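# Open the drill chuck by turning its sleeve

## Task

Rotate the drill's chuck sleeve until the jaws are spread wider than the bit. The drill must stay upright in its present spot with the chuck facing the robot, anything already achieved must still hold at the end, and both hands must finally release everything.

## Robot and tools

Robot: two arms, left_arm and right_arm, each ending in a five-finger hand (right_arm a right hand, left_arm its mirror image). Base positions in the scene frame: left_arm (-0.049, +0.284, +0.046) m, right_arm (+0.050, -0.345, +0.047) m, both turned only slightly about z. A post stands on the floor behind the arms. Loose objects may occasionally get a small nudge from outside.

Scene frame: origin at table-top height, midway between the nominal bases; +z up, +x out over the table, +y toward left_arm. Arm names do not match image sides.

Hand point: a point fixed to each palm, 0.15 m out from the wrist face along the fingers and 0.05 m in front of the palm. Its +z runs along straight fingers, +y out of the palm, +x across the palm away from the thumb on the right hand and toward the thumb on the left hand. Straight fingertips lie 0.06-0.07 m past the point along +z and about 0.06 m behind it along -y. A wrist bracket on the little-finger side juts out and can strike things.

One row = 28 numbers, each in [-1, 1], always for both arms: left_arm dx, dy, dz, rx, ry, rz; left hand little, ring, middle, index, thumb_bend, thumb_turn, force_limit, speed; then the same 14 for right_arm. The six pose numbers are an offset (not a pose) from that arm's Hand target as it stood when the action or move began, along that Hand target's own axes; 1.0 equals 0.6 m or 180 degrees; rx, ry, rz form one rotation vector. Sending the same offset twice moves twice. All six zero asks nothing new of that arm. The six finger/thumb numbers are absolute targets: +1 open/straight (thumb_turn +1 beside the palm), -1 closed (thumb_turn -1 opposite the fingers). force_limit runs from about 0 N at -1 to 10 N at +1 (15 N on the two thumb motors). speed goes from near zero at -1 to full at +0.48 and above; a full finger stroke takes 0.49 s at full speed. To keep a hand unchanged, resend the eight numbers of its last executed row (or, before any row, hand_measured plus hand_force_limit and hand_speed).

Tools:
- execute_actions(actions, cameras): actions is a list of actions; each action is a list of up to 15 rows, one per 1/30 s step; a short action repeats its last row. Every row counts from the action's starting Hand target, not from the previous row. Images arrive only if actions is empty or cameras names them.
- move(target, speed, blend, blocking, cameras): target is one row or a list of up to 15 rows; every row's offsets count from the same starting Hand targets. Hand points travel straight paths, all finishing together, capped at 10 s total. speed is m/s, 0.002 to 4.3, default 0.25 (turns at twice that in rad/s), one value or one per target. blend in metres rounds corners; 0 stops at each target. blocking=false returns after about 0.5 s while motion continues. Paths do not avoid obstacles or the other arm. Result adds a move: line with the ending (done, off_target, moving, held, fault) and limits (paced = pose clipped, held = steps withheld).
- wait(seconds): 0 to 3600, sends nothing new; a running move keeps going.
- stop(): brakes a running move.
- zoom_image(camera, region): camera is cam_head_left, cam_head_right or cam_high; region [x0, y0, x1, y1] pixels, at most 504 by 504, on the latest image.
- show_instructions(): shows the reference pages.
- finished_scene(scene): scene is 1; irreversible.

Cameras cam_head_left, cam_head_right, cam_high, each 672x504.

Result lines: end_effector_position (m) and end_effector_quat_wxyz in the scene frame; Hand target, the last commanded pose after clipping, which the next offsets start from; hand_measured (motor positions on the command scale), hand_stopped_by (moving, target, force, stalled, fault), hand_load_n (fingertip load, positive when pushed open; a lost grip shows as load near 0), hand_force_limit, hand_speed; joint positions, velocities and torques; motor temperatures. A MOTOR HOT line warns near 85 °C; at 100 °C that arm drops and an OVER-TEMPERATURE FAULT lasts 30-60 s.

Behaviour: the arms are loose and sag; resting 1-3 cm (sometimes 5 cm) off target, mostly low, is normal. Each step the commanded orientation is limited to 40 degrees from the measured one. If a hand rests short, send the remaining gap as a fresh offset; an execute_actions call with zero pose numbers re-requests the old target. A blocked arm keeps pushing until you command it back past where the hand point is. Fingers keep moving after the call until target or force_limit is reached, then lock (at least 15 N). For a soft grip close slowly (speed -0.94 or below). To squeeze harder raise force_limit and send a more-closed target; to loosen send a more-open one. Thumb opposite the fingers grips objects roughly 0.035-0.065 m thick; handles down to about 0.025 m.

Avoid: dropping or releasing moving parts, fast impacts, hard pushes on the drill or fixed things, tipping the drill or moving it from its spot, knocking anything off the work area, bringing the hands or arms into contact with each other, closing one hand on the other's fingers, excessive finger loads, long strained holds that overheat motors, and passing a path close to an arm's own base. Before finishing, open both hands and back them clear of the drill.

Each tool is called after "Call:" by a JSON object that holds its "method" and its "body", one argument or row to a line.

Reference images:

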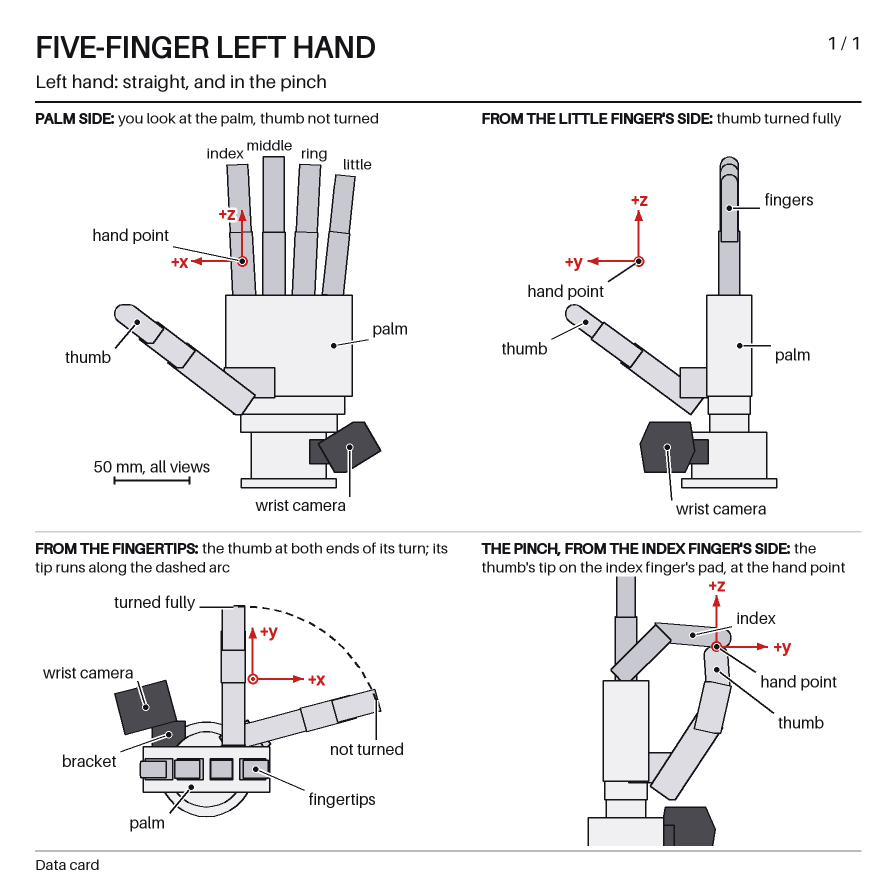

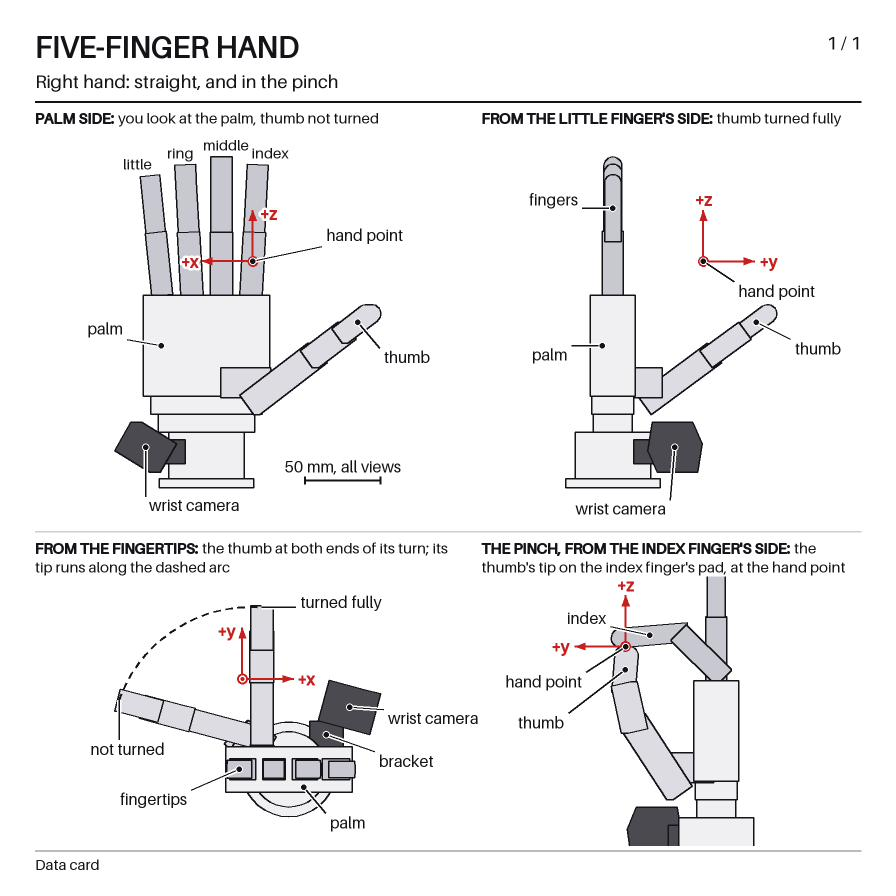

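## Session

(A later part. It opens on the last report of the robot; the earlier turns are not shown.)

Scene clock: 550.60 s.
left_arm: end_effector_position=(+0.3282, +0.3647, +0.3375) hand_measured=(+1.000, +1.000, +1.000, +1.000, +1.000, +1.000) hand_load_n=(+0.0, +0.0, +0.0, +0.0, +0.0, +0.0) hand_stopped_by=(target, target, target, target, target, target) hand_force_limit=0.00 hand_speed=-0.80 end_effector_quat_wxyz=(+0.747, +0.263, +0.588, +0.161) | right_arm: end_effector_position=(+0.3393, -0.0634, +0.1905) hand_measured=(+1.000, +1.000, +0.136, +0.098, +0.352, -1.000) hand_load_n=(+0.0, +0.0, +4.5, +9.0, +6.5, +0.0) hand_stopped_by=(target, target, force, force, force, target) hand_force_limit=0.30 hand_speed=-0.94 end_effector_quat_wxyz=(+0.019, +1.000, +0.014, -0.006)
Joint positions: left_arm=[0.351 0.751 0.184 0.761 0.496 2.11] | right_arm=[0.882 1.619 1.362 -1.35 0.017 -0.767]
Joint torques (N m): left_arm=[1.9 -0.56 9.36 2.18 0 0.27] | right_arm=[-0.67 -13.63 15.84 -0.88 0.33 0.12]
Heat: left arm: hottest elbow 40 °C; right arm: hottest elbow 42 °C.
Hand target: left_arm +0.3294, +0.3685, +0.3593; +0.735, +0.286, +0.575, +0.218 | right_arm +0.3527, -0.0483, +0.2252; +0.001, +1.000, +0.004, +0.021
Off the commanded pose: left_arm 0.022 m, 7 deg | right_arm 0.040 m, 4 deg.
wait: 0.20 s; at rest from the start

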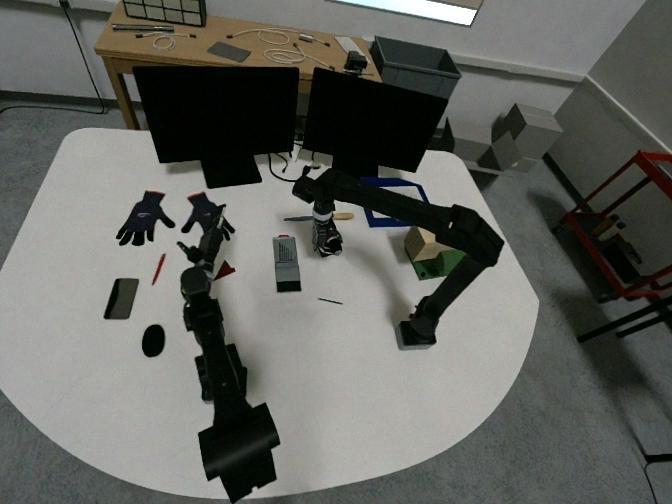

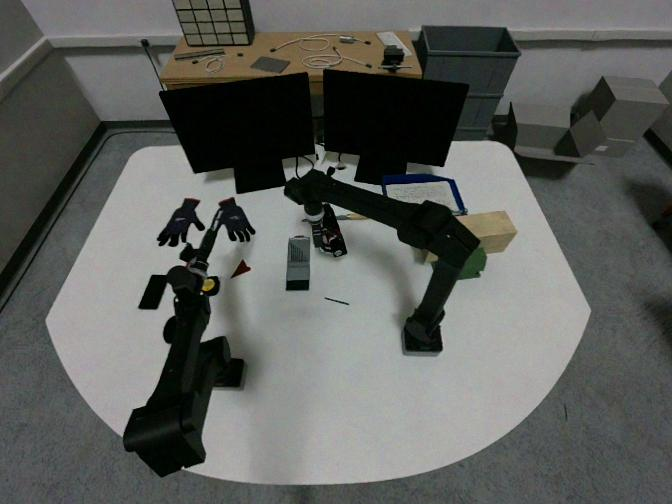

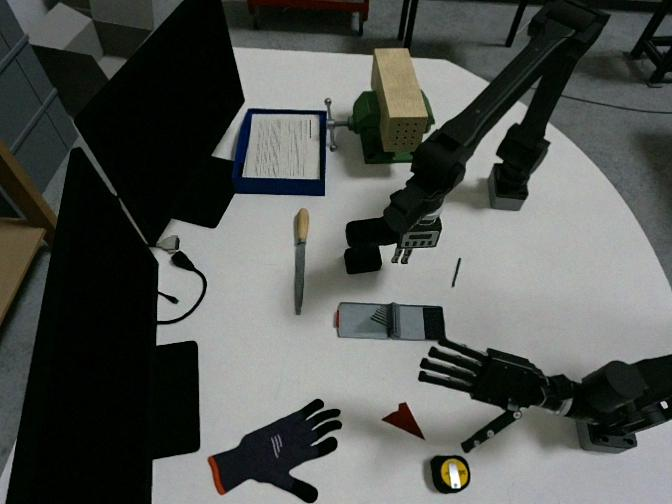

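Call:
{"method": "move", "body": {
  "target": [0,0,0,0,0,0,1,1,1,1,1,1,0,-0.8,0,0.0333,0.0083,0.0444,0,0,1,1,-0.1,-0.1,-0.2,-1,0.3,-0.94],
  "speed": 0.05,
  "cameras": ["cam_head_right","cam_high"]
}}

Call:
{"method": "zoom_image", "body": {
  "camera": "cam_head_right",
  "region": [315, 195, 375, 265]
}}

Call:
{"method": "zoom_image", "body": {
  "camera": "cam_high",
  "region": [330, 180, 450, 290]
}}

Scene clock: 561.50 s.
left_arm: end_effector_position=(+0.3282, +0.3647, +0.3375) hand_measured=(+1.000, +1.000, +1.000, +1.000, +1.000, +1.000) hand_load_n=(-0.5, +0.0, +0.0, +0.0, +0.0, +0.0) hand_stopped_by=(target, target, target, target, target, target) hand_force_limit=0.00 hand_speed=-0.80 end_effector_quat_wxyz=(+0.747, +0.263, +0.588, +0.161) | right_arm: end_effector_position=(+0.3416, -0.0721, +0.1920) hand_measured=(+1.000, +1.000, +0.136, +0.098, +0.352, -1.000) hand_load_n=(+0.0, +0.0, +3.5, +9.0, +7.5, +0.5) hand_stopped_by=(target, target, force, force, force, target) hand_force_limit=0.30 hand_speed=-0.94 end_effector_quat_wxyz=(-0.039, +0.999, -0.003, -0.013)
Joint positions: left_arm=[0.351 0.751 0.184 0.761 0.496 2.11] | right_arm=[0.822 1.555 1.305 -1.286 -0.075 -0.793]
Joint torques (N m): left_arm=[2.08 -0.5 9.37 2.18 0 0.27] | right_arm=[-2.78 -16.03 10.84 0.94 -0.11 -0.25]
Heat: left arm: hottest elbow 40 °C; right arm: hottest elbow 43 °C.
Hand target: left_arm +0.3294, +0.3685, +0.3593; +0.735, +0.286, +0.575, +0.218 | right_arm +0.3531, -0.0683, +0.2202; -0.069, +0.997, +0.006, +0.021
Off the commanded pose: left_arm 0.022 m, 7 deg | right_arm 0.031 m, 5 deg.
joint sent to its limit (left arm) — joint 6 (wrist roll), upper limit. The joint targets are off in position and orientation.
move: off_target (right_arm)

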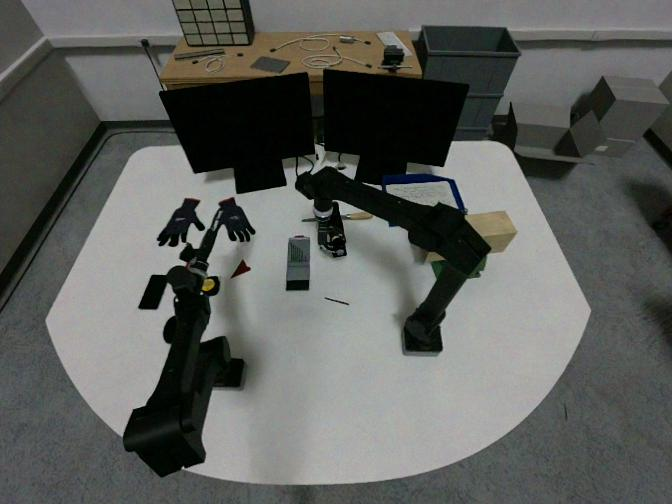

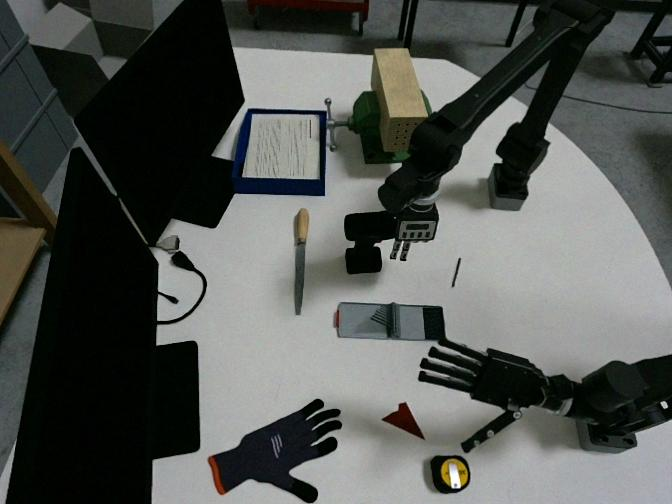

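Scaled by 7.200 from the camera's image (finer frame: 960x720).

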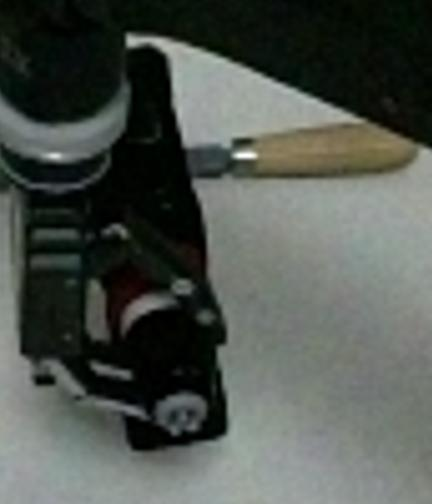

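Scaled by 4.200 from the camera's image (finer frame: 960x720).

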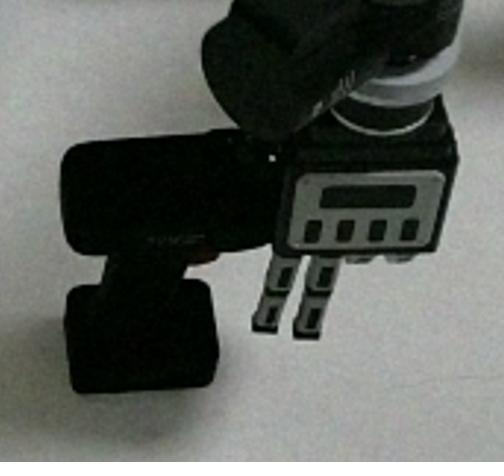

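Call:
{"method": "move", "body": {
  "target": [0,0,0,0,0,0,1,1,1,1,1,1,0,-0.8,0,0.0133,0.01,0.03,0,0,1,1,-0.1,-0.1,-0.2,-1,0.3,-0.94],
  "speed": 0.05,
  "cameras": ["cam_head_right","cam_high"]
}}

Call:
{"method": "zoom_image", "body": {
  "camera": "cam_head_right",
  "region": [315, 195, 375, 265]
}}

Call:
{"method": "zoom_image", "body": {
  "camera": "cam_high",
  "region": [330, 180, 450, 290]
}}

Scene clock: 566.03 s.
left_arm: end_effector_position=(+0.3282, +0.3647, +0.3375) hand_measured=(+1.000, +1.000, +1.000, +1.000, +1.000, +1.000) hand_load_n=(+0.0, +0.0, +0.0, +0.0, +0.0, +0.0) hand_stopped_by=(target, target, target, target, target, target) hand_force_limit=0.00 hand_speed=-0.80 end_effector_quat_wxyz=(+0.747, +0.263, +0.588, +0.161) | right_arm: end_effector_position=(+0.3406, -0.0842, +0.1883) hand_measured=(+1.000, +1.000, +0.136, +0.098, +0.352, -1.000) hand_load_n=(+0.0, +0.0, +2.0, +8.5, +8.5, +1.5) hand_stopped_by=(target, target, force, force, force, target) hand_force_limit=0.30 hand_speed=-0.94 end_effector_quat_wxyz=(-0.080, +0.997, -0.007, -0.013)
Joint positions: left_arm=[0.351 0.751 0.184 0.761 0.496 2.11] | right_arm=[0.776 1.495 1.235 -1.223 -0.136 -0.825]
Joint torques (N m): left_arm=[1.9 -0.62 9.36 2.18 0.01 0.27] | right_arm=[-2.61 -14.56 11.03 1.4 -0.29 -0.3]
Heat: left arm: hottest elbow 40 °C; right arm: hottest elbow 42 °C.
Hand target: left_arm +0.3294, +0.3685, +0.3593; +0.735, +0.286, +0.575, +0.218 | right_arm +0.3534, -0.0753, +0.2132; -0.116, +0.993, +0.007, +0.020
Off the commanded pose: left_arm 0.022 m, 7 deg | right_arm 0.029 m, 6 deg.
joint sent to its limit (left arm) — joint 6 (wrist roll), upper limit. The joint targets are off in position and orientation.
move: off_target (right_arm)

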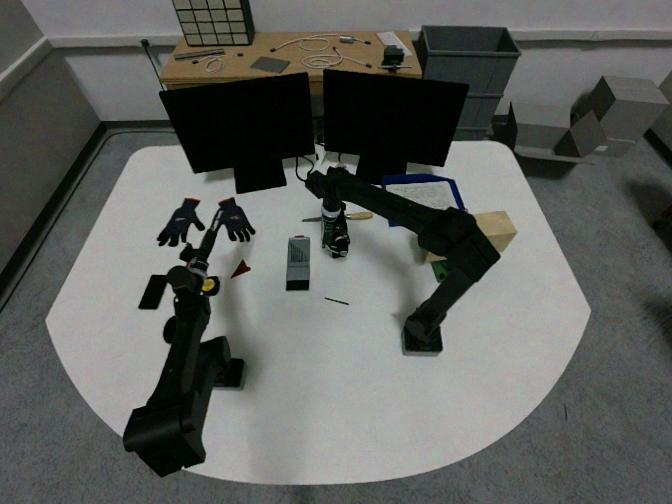

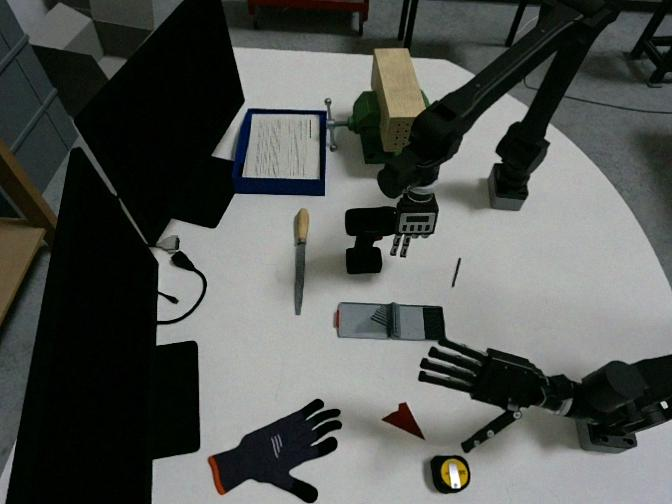

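Scaled by 7.200 from the camera's image (finer frame: 960x720).

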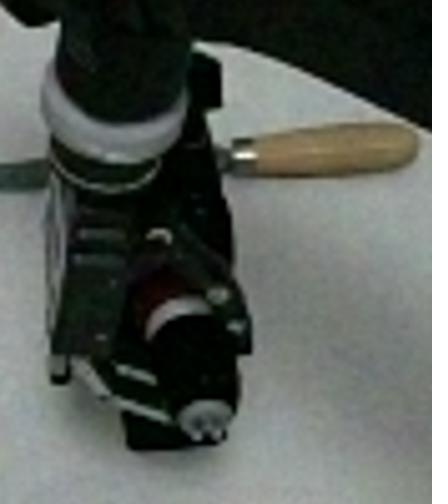

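Scaled by 4.200 from the camera's image (finer frame: 960x720).

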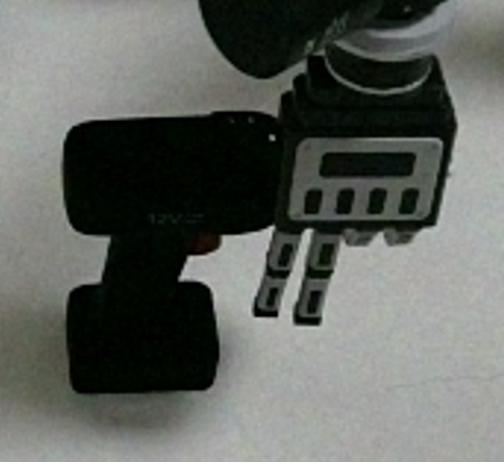

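Call:
{"method": "move", "body": {
  "target": [0,0,0,0,0,0,1,1,1,1,1,1,0,-0.8,-0.003,-0.0175,0.0,-0.0667,0,0,1,1,-0.1,-0.1,-0.2,-1,0.3,-0.94],
  "speed": 0.08,
  "cameras": ["cam_head_right","cam_high"]
}}

Call:
{"method": "zoom_image", "body": {
  "camera": "cam_head_right",
  "region": [315, 195, 375, 265]
}}

Call:
{"method": "zoom_image", "body": {
  "camera": "cam_high",
  "region": [330, 180, 450, 290]
}}

Scene clock: 576.83 s.
left_arm: end_effector_position=(+0.3282, +0.3647, +0.3375) hand_measured=(+1.000, +1.000, +1.000, +1.000, +1.000, +1.000) hand_load_n=(+0.0, +0.0, +0.0, +0.0, +0.0, +0.0) hand_stopped_by=(target, target, target, target, target, target) hand_force_limit=0.00 hand_speed=-0.80 end_effector_quat_wxyz=(+0.747, +0.263, +0.588, +0.161) | right_arm: end_effector_position=(+0.3415, -0.0861, +0.1872) hand_measured=(+1.000, +1.000, +0.136, +0.098, +0.352, -1.000) hand_load_n=(+0.0, -0.5, +2.5, +8.0, +8.5, +0.5) hand_stopped_by=(target, target, force, force, force, target) hand_force_limit=0.30 hand_speed=-0.94 end_effector_quat_wxyz=(+0.004, +1.000, -0.004, -0.003)
Joint positions: left_arm=[0.351 0.751 0.184 0.761 0.496 2.11] | right_arm=[0.833 1.567 1.296 -1.31 0.002 -0.781]
Joint torques (N m): left_arm=[1.96 -0.56 9.33 2.18 0 0.27] | right_arm=[-0.15 -11.63 15.5 -0.62 0.26 0.05]
Heat: left arm: hottest elbow 40 °C; right arm: hottest elbow 40 °C.
Hand target: left_arm +0.3294, +0.3685, +0.3593; +0.735, +0.286, +0.575, +0.218 | right_arm +0.3514, -0.0651, +0.2155; -0.012, +1.000, +0.005, +0.021
Off the commanded pose: left_arm 0.022 m, 7 deg | right_arm 0.037 m, 3 deg.
joint sent to its limit (left arm) — joint 6 (wrist roll), upper limit. The joint targets are off in position and orientation.
move: off_target (right_arm)

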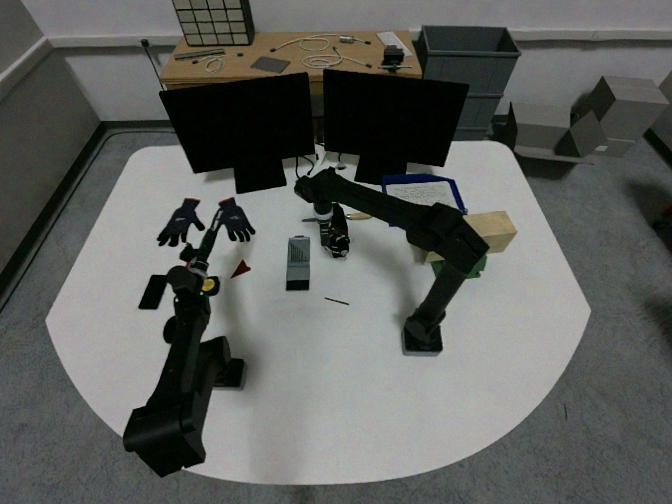

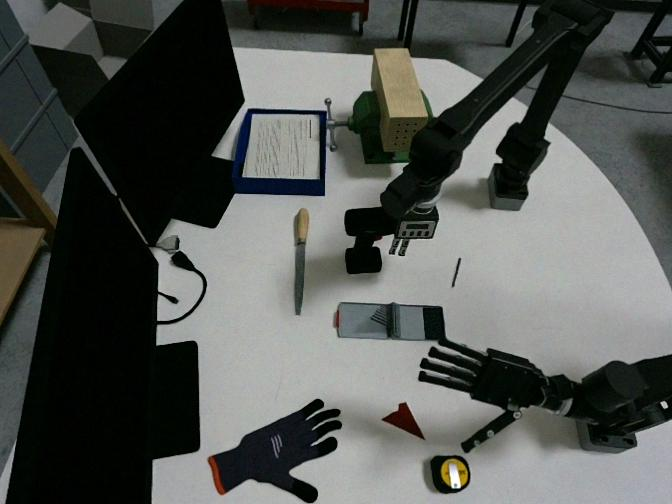

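Scaled by 7.200 from the camera's image (finer frame: 960x720).

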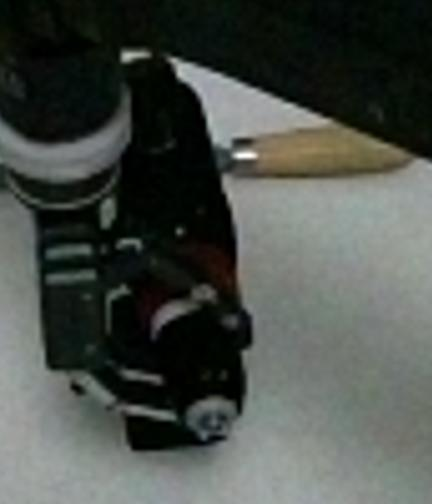

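Scaled by 4.200 from the camera's image (finer frame: 960x720).

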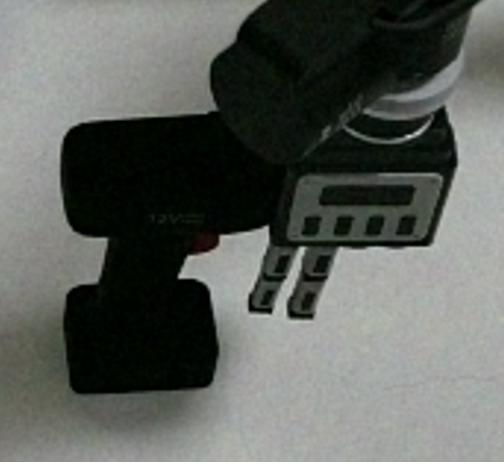

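Call:
{"method": "move", "body": {
  "target": [0,0,0,0,0,0,1,1,1,1,1,1,0,-0.8,-0.005,-0.013,0.0,-0.0444,0,0,1,1,-0.1,-0.1,-0.2,-1,0.3,-0.94],
  "speed": 0.08,
  "cameras": ["cam_head_right","cam_high"]
}}

Call:
{"method": "zoom_image", "body": {
  "camera": "cam_head_right",
  "region": [315, 195, 375, 265]
}}

Call:
{"method": "zoom_image", "body": {
  "camera": "cam_head_right",
  "region": [330, 243, 352, 265]
}}

Scene clock: 582.80 s.
left_arm: end_effector_position=(+0.3282, +0.3647, +0.3375) hand_measured=(+1.000, +1.000, +1.000, +1.000, +1.000, +1.000) hand_load_n=(+0.0, +0.0, +0.0, +0.0, +0.0, +0.0) hand_stopped_by=(target, target, target, target, target, target) hand_force_limit=0.00 hand_speed=-0.80 end_effector_quat_wxyz=(+0.747, +0.263, +0.588, +0.161) | right_arm: end_effector_position=(+0.3409, -0.0754, +0.1890) hand_measured=(+1.000, +1.000, +0.136, +0.098, +0.352, -1.000) hand_load_n=(+0.0, +0.0, +2.5, +9.0, +8.0, +0.5) hand_stopped_by=(target, target, force, force, force, target) hand_force_limit=0.30 hand_speed=-0.94 end_effector_quat_wxyz=(+0.070, +0.998, -0.004, +0.001)
Joint positions: left_arm=[0.351 0.751 0.184 0.761 0.496 2.11] | right_arm=[0.888 1.651 1.378 -1.401 0.094 -0.721]
Joint torques (N m): left_arm=[1.9 -0.62 9.35 2.18 0 0.27] | right_arm=[0.03 -12.86 15.04 -1.09 0.4 0.08]
Heat: left arm: hottest elbow 40 °C; right arm: hottest elbow 40 °C.
Hand target: left_arm +0.3294, +0.3685, +0.3593; +0.735, +0.286, +0.575, +0.218 | right_arm +0.3484, -0.0574, +0.2156; +0.058, +0.998, +0.003, +0.021
Off the commanded pose: left_arm 0.022 m, 7 deg | right_arm 0.033 m, 3 deg.
joint sent to its limit (left arm) — joint 6 (wrist roll), upper limit. The joint targets are off in position and orientation.
move: off_target (right_arm)

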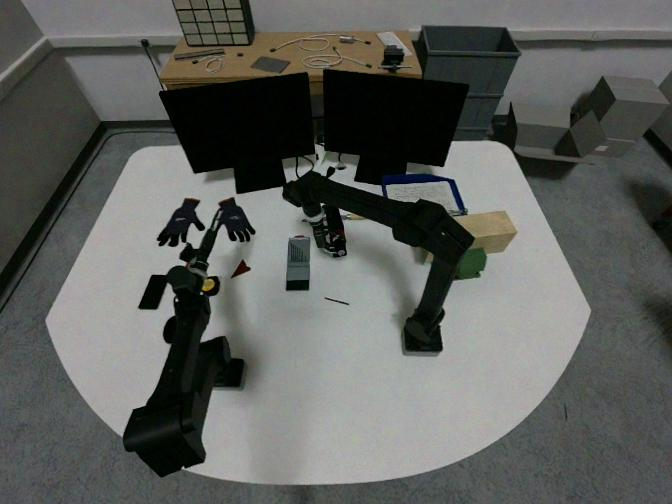

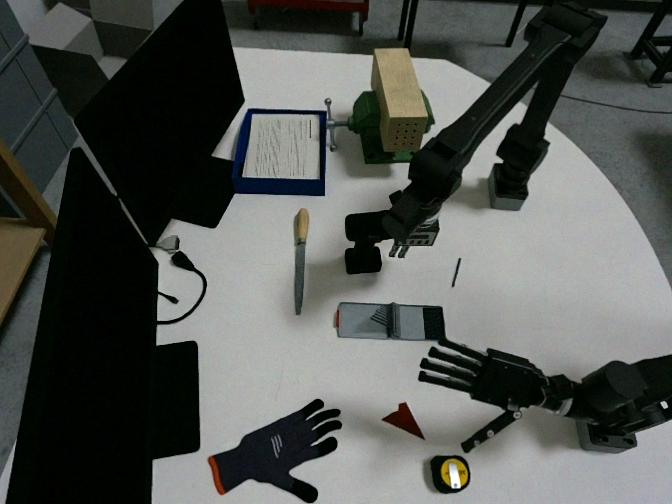

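Scaled by 7.200 from the camera's image (finer frame: 960x720).

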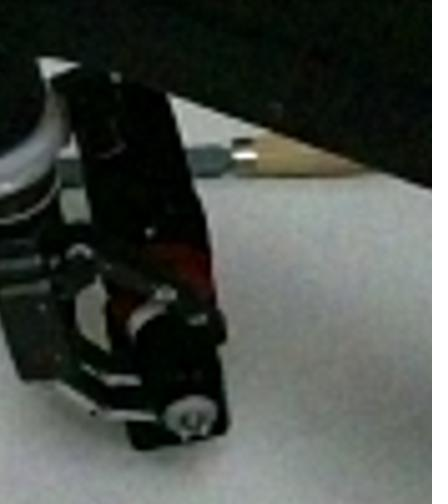

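Scaled by 22.909 from the camera's image (finer frame: 960x720).

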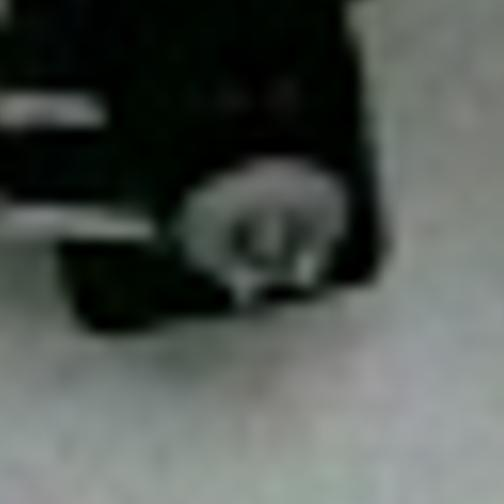

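Call:
{"method": "zoom_image", "body": {
  "camera": "cam_high",
  "region": [330, 180, 450, 290]
}}

Scaled by 4.200 from the camera's image (finer frame: 960x720).

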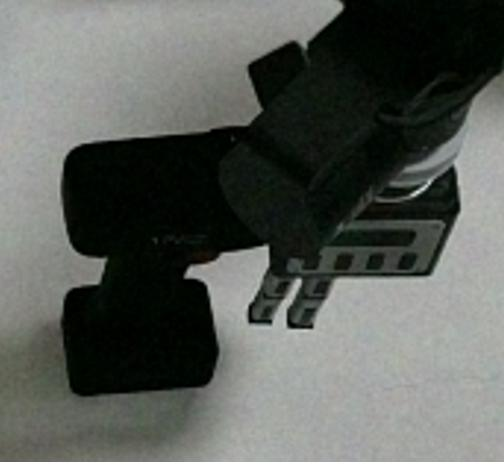

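Call:
{"method": "move", "body": {
  "target": [0,0,0,0,0,0,1,1,1,1,1,1,0,-0.8,0,0.018,0.01,0.0,0,0,1,1,-0.1,-0.1,-0.2,-1,0.3,-0.94],
  "speed": 0.04,
  "cameras": ["cam_head_right","cam_high"]
}}

Call:
{"method": "zoom_image", "body": {
  "camera": "cam_head_right",
  "region": [315, 195, 375, 265]
}}

Call:
{"method": "zoom_image", "body": {
  "camera": "cam_high",
  "region": [330, 180, 450, 290]
}}

Scene clock: 597.40 s.
left_arm: end_effector_position=(+0.3282, +0.3647, +0.3375) hand_measured=(+1.000, +1.000, +1.000, +1.000, +1.000, +1.000) hand_load_n=(+0.0, +0.0, +0.0, +0.0, +0.0, +0.0) hand_stopped_by=(target, target, target, target, target, target) hand_force_limit=0.00 hand_speed=-0.80 end_effector_quat_wxyz=(+0.747, +0.263, +0.588, +0.161) | right_arm: end_effector_position=(+0.3409, -0.0754, +0.1890) hand_measured=(+1.000, +1.000, +0.136, +0.098, +0.352, -1.000) hand_load_n=(+0.0, +0.0, +2.5, +8.5, +7.5, +0.5) hand_stopped_by=(target, target, force, force, force, target) hand_force_limit=0.30 hand_speed=-0.94 end_effector_quat_wxyz=(+0.070, +0.998, -0.004, +0.001)
Joint positions: left_arm=[0.351 0.751 0.184 0.761 0.496 2.11] | right_arm=[0.888 1.651 1.378 -1.401 0.094 -0.721]
Joint torques (N m): left_arm=[1.9 -0.62 9.36 2.21 0 0.27] | right_arm=[-1.32 -14.33 12.08 -0.32 0.44 -0.1]
Heat: left arm: hottest elbow 41 °C; right arm: hottest elbow 42 °C.
Hand target: left_arm +0.3294, +0.3685, +0.3593; +0.735, +0.286, +0.575, +0.218 | right_arm +0.3486, -0.0688, +0.2109; +0.058, +0.998, +0.003, +0.021
Off the commanded pose: left_arm 0.022 m, 7 deg | right_arm 0.024 m, 3 deg.
joint sent to its limit (left arm) — joint 6 (wrist roll), upper limit. The joint targets are off in position and orientation.
move: off_target (right_arm)

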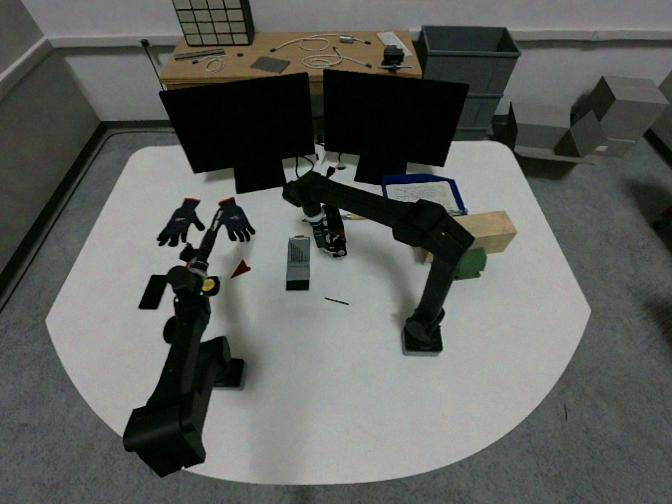

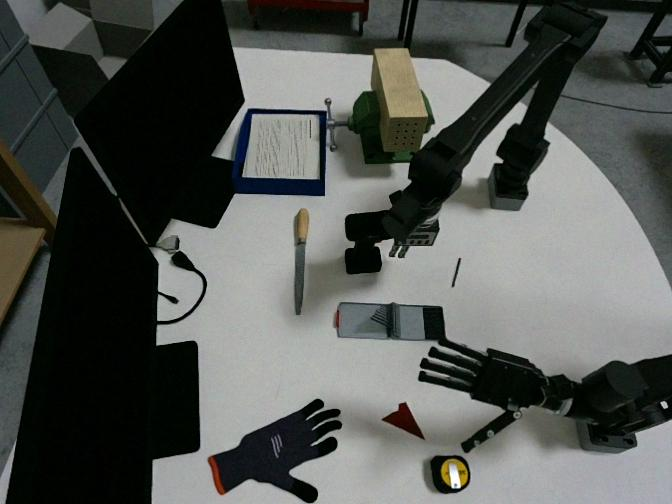

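Scaled by 7.200 from the camera's image (finer frame: 960x720).

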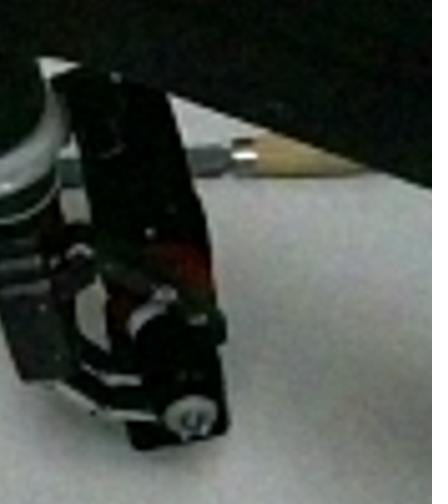

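Scaled by 4.200 from the camera's image (finer frame: 960x720).

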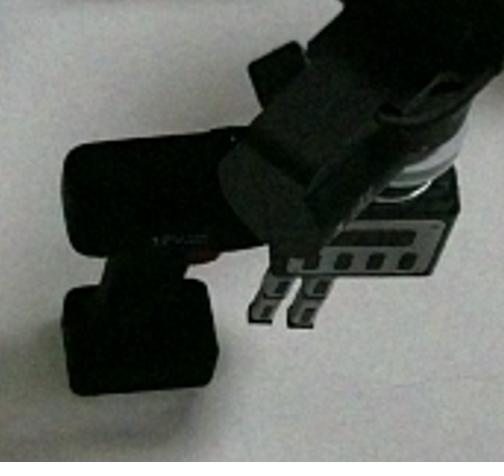

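Call:
{"method": "move", "body": {
  "target": [0,0,0,0,0,0,1,1,1,1,1,1,0,-0.8,0,0.018,0.0,0.02,0,0,1,1,-0.1,-0.1,-0.2,-1,0.3,-0.94],
  "speed": 0.04,
  "cameras": ["cam_head_right","cam_high"]
}}

Call:
{"method": "zoom_image", "body": {
  "camera": "cam_head_right",
  "region": [315, 195, 375, 265]
}}

Call:
{"method": "zoom_image", "body": {
  "camera": "cam_high",
  "region": [330, 180, 450, 290]
}}

Scene clock: 601.33 s.
left_arm: end_effector_position=(+0.3282, +0.3647, +0.3375) hand_measured=(+1.000, +1.000, +1.000, +1.000, +1.000, +1.000) hand_load_n=(+0.0, +0.0, +0.0, +0.0, +0.0, +0.0) hand_stopped_by=(target, target, target, target, target, target) hand_force_limit=0.00 hand_speed=-0.80 end_effector_quat_wxyz=(+0.747, +0.263, +0.588, +0.161) | right_arm: end_effector_position=(+0.3414, -0.0812, +0.1884) hand_measured=(+1.000, +1.000, +0.136, +0.098, +0.352, -1.000) hand_load_n=(+0.0, +0.0, +2.5, +9.0, +7.5, +0.0) hand_stopped_by=(target, target, force, force, force, target) hand_force_limit=0.30 hand_speed=-0.94 end_effector_quat_wxyz=(+0.051, +0.999, -0.005, -0.003)
Joint positions: left_arm=[0.351 0.751 0.184 0.761 0.496 2.11] | right_arm=[0.866 1.624 1.35 -1.375 0.065 -0.742]
Joint torques (N m): left_arm=[1.79 -0.62 9.33 2.21 0 0.27] | right_arm=[-2.43 -16.15 10.13 0.54 -0.02 -0.27]
Heat: left arm: hottest elbow 41 °C; right arm: hottest elbow 42 °C.
Hand target: left_arm +0.3294, +0.3685, +0.3593; +0.735, +0.286, +0.575, +0.218 | right_arm +0.3487, -0.0795, +0.2121; +0.027, +0.999, +0.004, +0.021
Off the commanded pose: left_arm 0.022 m, 7 deg | right_arm 0.025 m, 4 deg.
joint sent to its limit (left arm) — joint 6 (wrist roll), upper limit. The joint targets are off in position and orientation.
move: off_target (right_arm)

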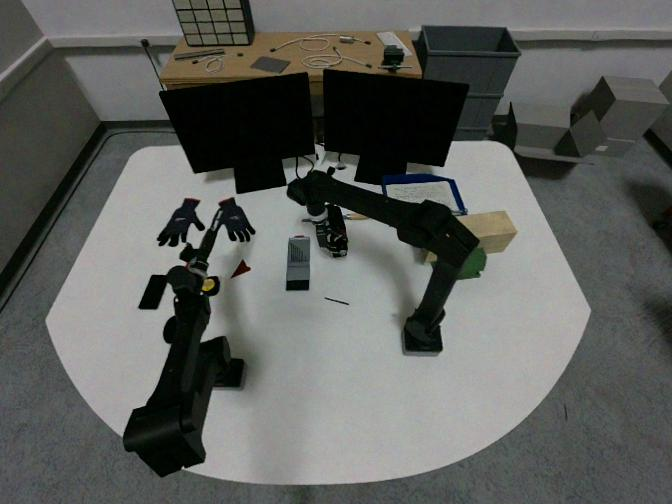

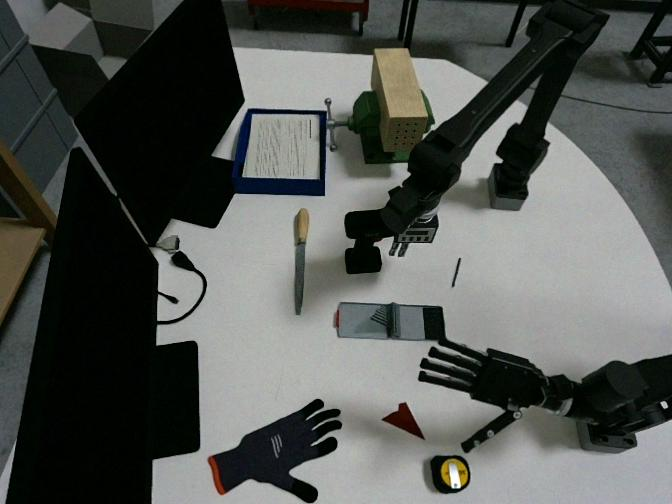

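Scaled by 7.200 from the camera's image (finer frame: 960x720).

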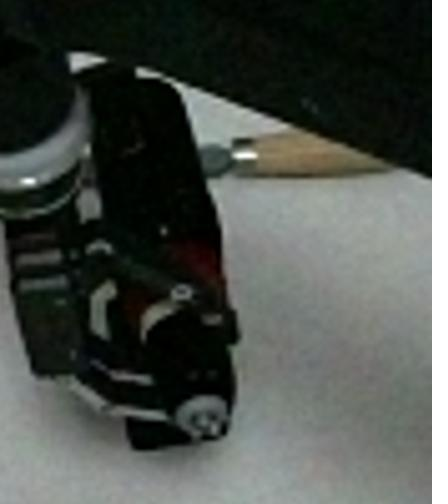

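Scaled by 4.200 from the camera's image (finer frame: 960x720).

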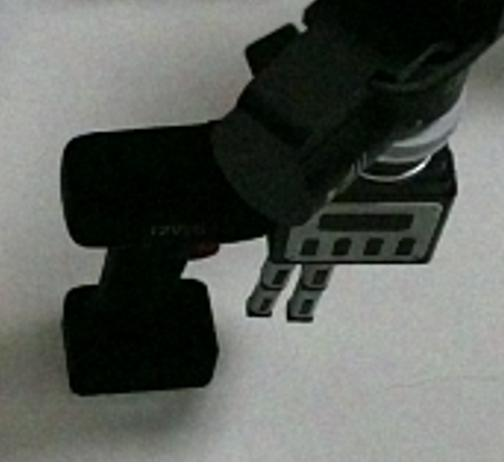

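Call:
{"method": "move", "body": {
  "target": [
    [0,0,0,0,0,0,1,1,1,1,1,1,0,-0.8,0,0,0,0,0,0,1,1,1,1,1,-1,0.1,-0.7],
    [0,0,0,0,0,0,1,1,1,1,1,1,0,-0.8,-0.0167,-0.0236,0.0158,0.0728,0,0,1,1,1,1,1,-1,0.1,-0.5],
    [0,0,0,0,0,0,1,1,1,1,1,1,0,-0.8,-0.0132,-0.0082,0.0101,0.2394,0,0,1,1,1,1,1,-1,0.1,-0.5],
    [0,0,0,0,0,0,1,1,1,1,1,1,0,-0.8,-0.0102,0.01,0.0153,0.434,0,0,1,1,1,1,1,-1,0.1,-0.5]
  ],
  "speed": 0.2,
  "blend": [0,0.02,0.02,0],
  "cameras": ["cam_head_right","cam_high"]
}}

Call:
{"method": "zoom_image", "body": {
  "camera": "cam_head_right",
  "region": [315, 195, 375, 265]
}}

Call:
{"method": "zoom_image", "body": {
  "camera": "cam_high",
  "region": [340, 170, 480, 280]
}}

Call:
{"method": "zoom_image", "body": {
  "camera": "cam_head_right",
  "region": [330, 243, 352, 265]
}}

Scene clock: 628.70 s.
left_arm: end_effector_position=(+0.3282, +0.3647, +0.3375) hand_measured=(+1.000, +1.000, +1.000, +1.000, +1.000, +1.000) hand_load_n=(+0.0, +0.0, +0.0, +0.0, +0.0, +0.0) hand_stopped_by=(target, target, target, target, target, target) hand_force_limit=0.00 hand_speed=-0.80 end_effector_quat_wxyz=(+0.747, +0.263, +0.588, +0.161) | right_arm: end_effector_position=(+0.3342, -0.0847, +0.1925) hand_measured=(+1.000, +1.000, +1.000, +1.000, +1.000, -1.000) hand_load_n=(+0.0, +0.0, +0.0, +0.0, +0.0, +0.0) hand_stopped_by=(target, target, target, target, target, target) hand_force_limit=0.10 hand_speed=-0.50 end_effector_quat_wxyz=(-0.600, +0.800, +0.009, -0.005)
Joint positions: left_arm=[0.351 0.751 0.184 0.761 0.496 2.11] | right_arm=[0.332 1.216 0.675 -0.301 -1.187 -0.807]
Joint torques (N m): left_arm=[1.85 -0.62 9.33 2.19 0 0.27] | right_arm=[-2.73 -7.53 9.43 2.58 -0.81 0.08]
Heat: left arm: hottest elbow 41 °C; right arm: hottest elbow 40 °C.
Hand target: left_arm +0.3294, +0.3685, +0.3593; +0.735, +0.286, +0.575, +0.218 | right_arm +0.3430, -0.0861, +0.2031; -0.609, +0.793, +0.016, +0.014
Off the commanded pose: left_arm 0.022 m, 7 deg | right_arm 0.014 m, 3 deg.
joint sent to its limit (left arm) — joint 6 (wrist roll), upper limit. The joint targets are off in position and orientation.
move: off_target (right_arm); blend cut to 0 m at target 2; target 2's new numbers were sent with right_arm's hand 0.017 m and 4 deg from that target

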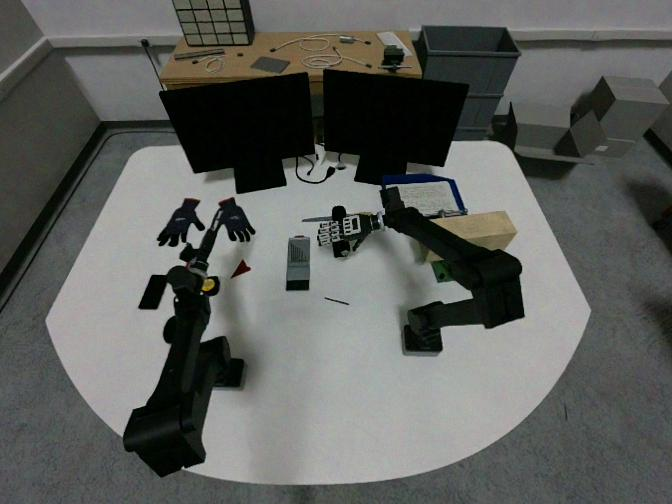

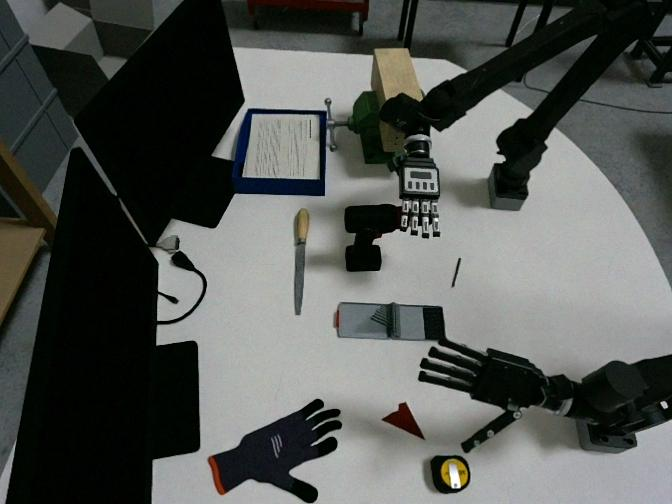

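Scaled by 7.200 from the camera's image (finer frame: 960x720).

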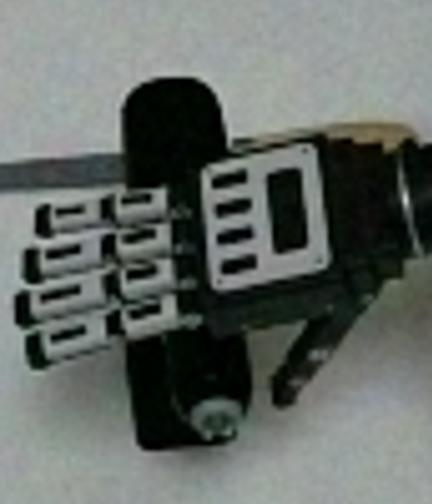

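Scaled by 3.600 from the camera's image (finer frame: 960x720).

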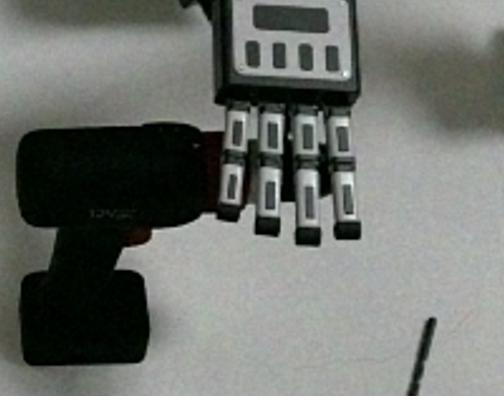

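Scaled by 22.909 from the camera's image (finer frame: 960x720).

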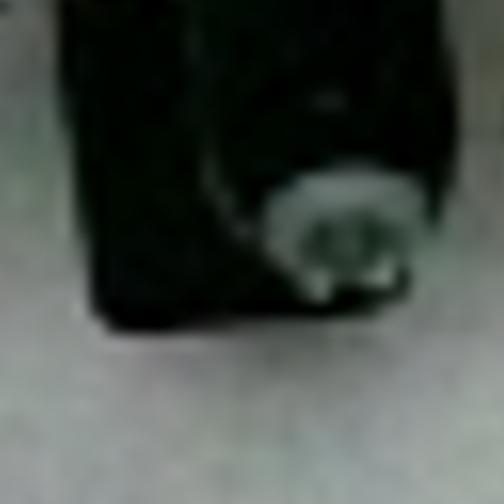

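Call:
{"method": "move", "body": {
  "target": [0,0,0,0,0,0,1,1,1,1,1,1,0,-0.8,0,0.007,-0.0137,0,0,0,1,1,0.5,0.5,0.6,-1,0.1,-0.5],
  "speed": 0.1,
  "cameras": []
}}

Scene clock: 637.17 s.
left_arm: end_effector_position=(+0.3282, +0.3647, +0.3375) hand_measured=(+1.000, +1.000, +1.000, +1.000, +1.000, +1.000) hand_load_n=(+0.0, +0.0, +0.0, +0.0, +0.0, +0.0) hand_stopped_by=(target, target, target, target, target, target) hand_force_limit=0.00 hand_speed=-0.80 end_effector_quat_wxyz=(+0.747, +0.263, +0.588, +0.161) | right_arm: end_effector_position=(+0.3401, -0.0923, +0.1939) hand_measured=(+1.000, +1.000, +0.500, +0.500, +0.600, -1.000) hand_load_n=(+0.0, +0.0, +0.0, +0.0, +0.0, +0.0) hand_stopped_by=(target, target, target, target, target, target) hand_force_limit=0.10 hand_speed=-0.50 end_effector_quat_wxyz=(-0.605, +0.796, +0.007, +0.004)
Joint positions: left_arm=[0.351 0.751 0.184 0.761 0.496 2.11] | right_arm=[0.303 1.216 0.675 -0.304 -1.204 -0.827]
Joint torques (N m): left_arm=[1.96 -0.67 9.32 2.19 0 0.26] | right_arm=[-3.02 -7.12 9.28 0.61 -0.83 -0.23]
Heat: left arm: hottest elbow 41 °C; right arm: hottest elbow 39 °C.
Hand target: left_arm +0.3294, +0.3685, +0.3593; +0.735, +0.286, +0.575, +0.218 | right_arm +0.3432, -0.0951, +0.2011; -0.609, +0.793, +0.016, +0.014
Off the commanded pose: left_arm 0.022 m, 7 deg | right_arm 0.008 m, 2 deg.
joint sent to its limit (left arm) — joint 6 (wrist roll), upper limit. The joint targets are off in position and orientation.
move: done

Call:
{"method": "move", "body": {
  "target": [0,0,0,0,0,0,1,1,1,1,1,1,0,-0.8,-0.0117,0.004,0.0,0,0,0,1,1,0.4,0.4,0.5,-1,0.1,-0.5],
  "speed": 0.1,
  "cameras": ["cam_head_right"]
}}

Call:
{"method": "zoom_image", "body": {
  "camera": "cam_head_right",
  "region": [315, 195, 375, 265]
}}

Scene clock: 641.20 s.
left_arm: end_effector_position=(+0.3282, +0.3647, +0.3375) hand_measured=(+1.000, +1.000, +1.000, +1.000, +1.000, +1.000) hand_load_n=(+0.0, +0.0, +0.0, +0.0, +0.0, +0.0) hand_stopped_by=(target, target, target, target, target, target) hand_force_limit=0.00 hand_speed=-0.80 end_effector_quat_wxyz=(+0.747, +0.263, +0.588, +0.161) | right_arm: end_effector_position=(+0.3317, -0.0950, +0.1859) hand_measured=(+1.000, +1.000, +0.400, +0.400, +0.500, -1.000) hand_load_n=(+0.0, +0.0, +0.0, +0.0, +0.0, +0.0) hand_stopped_by=(target, target, target, target, target, target) hand_force_limit=0.10 hand_speed=-0.50 end_effector_quat_wxyz=(-0.603, +0.798, +0.001, -0.003)
Joint positions: left_arm=[0.351 0.751 0.184 0.761 0.496 2.11] | right_arm=[0.302 1.211 0.65 -0.304 -1.204 -0.827]
Joint torques (N m): left_arm=[1.79 -0.62 9.35 2.21 0 0.26] | right_arm=[-2.32 -8.23 9.51 0.98 -0.74 -0.16]
Heat: left arm: hottest elbow 41 °C; right arm: hottest elbow 38 °C.
Hand target: left_arm +0.3294, +0.3685, +0.3593; +0.735, +0.286, +0.575, +0.218 | right_arm +0.3363, -0.0958, +0.1985; -0.609, +0.793, +0.016, +0.014
Off the commanded pose: left_arm 0.022 m, 7 deg | right_arm 0.013 m, 3 deg.
joint sent to its limit (left arm) — joint 6 (wrist roll), upper limit. The joint targets are off in position and orientation.
move: off_target (right_arm)

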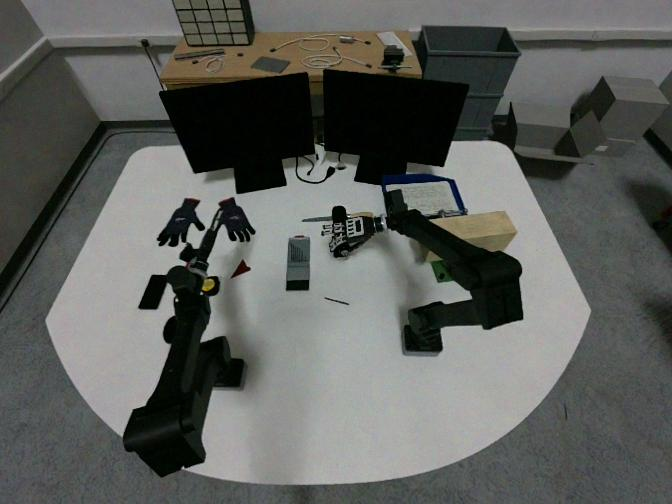

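Scaled by 7.200 from the camera's image (finer frame: 960x720).

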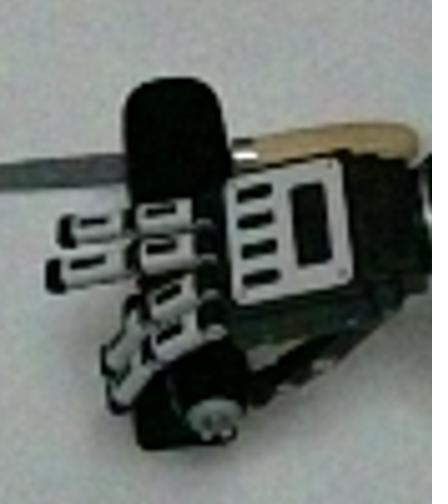

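Call:
{"method": "move", "body": {
  "target": [0,0,0,0,0,0,1,1,1,1,1,1,0,-0.8,0.0,-0.014,-0.0036,0,0,0,1,1,0.4,0.4,0.5,-1,0.1,-0.5],
  "speed": 0.1,
  "cameras": []
}}

Scene clock: 644.97 s.
left_arm: end_effector_position=(+0.3282, +0.3647, +0.3375) hand_measured=(+1.000, +1.000, +1.000, +1.000, +1.000, +1.000) hand_load_n=(+0.0, +0.0, +0.0, +0.0, +0.0, +0.0) hand_stopped_by=(target, target, target, target, target, target) hand_force_limit=0.00 hand_speed=-0.80 end_effector_quat_wxyz=(+0.747, +0.263, +0.588, +0.161) | right_arm: end_effector_position=(+0.3286, -0.0958, +0.1905) hand_measured=(+1.000, +1.000, +0.400, +0.400, +0.500, -1.000) hand_load_n=(+0.0, +0.0, +0.0, +0.0, +0.0, +0.0) hand_stopped_by=(target, target, target, target, target, target) hand_force_limit=0.10 hand_speed=-0.50 end_effector_quat_wxyz=(-0.603, +0.798, +0.001, -0.003)
Joint positions: left_arm=[0.351 0.751 0.184 0.761 0.496 2.11] | right_arm=[0.302 1.193 0.65 -0.322 -1.204 -0.827]
Joint torques (N m): left_arm=[1.96 -0.56 9.36 2.17 0.01 0.27] | right_arm=[-2.61 -7.53 10.69 0.53 -0.73 -0.15]
Heat: left arm: hottest elbow 41 °C; right arm: hottest elbow 38 °C.
Hand target: left_arm +0.3294, +0.3685, +0.3593; +0.735, +0.286, +0.575, +0.218 | right_arm +0.3359, -0.0957, +0.2072; -0.609, +0.793, +0.016, +0.014
Off the commanded pose: left_arm 0.022 m, 7 deg | right_arm 0.018 m, 3 deg.
joint sent to its limit (left arm) — joint 6 (wrist roll), upper limit. The joint targets are off in position and orientation.
move: off_target (right_arm)


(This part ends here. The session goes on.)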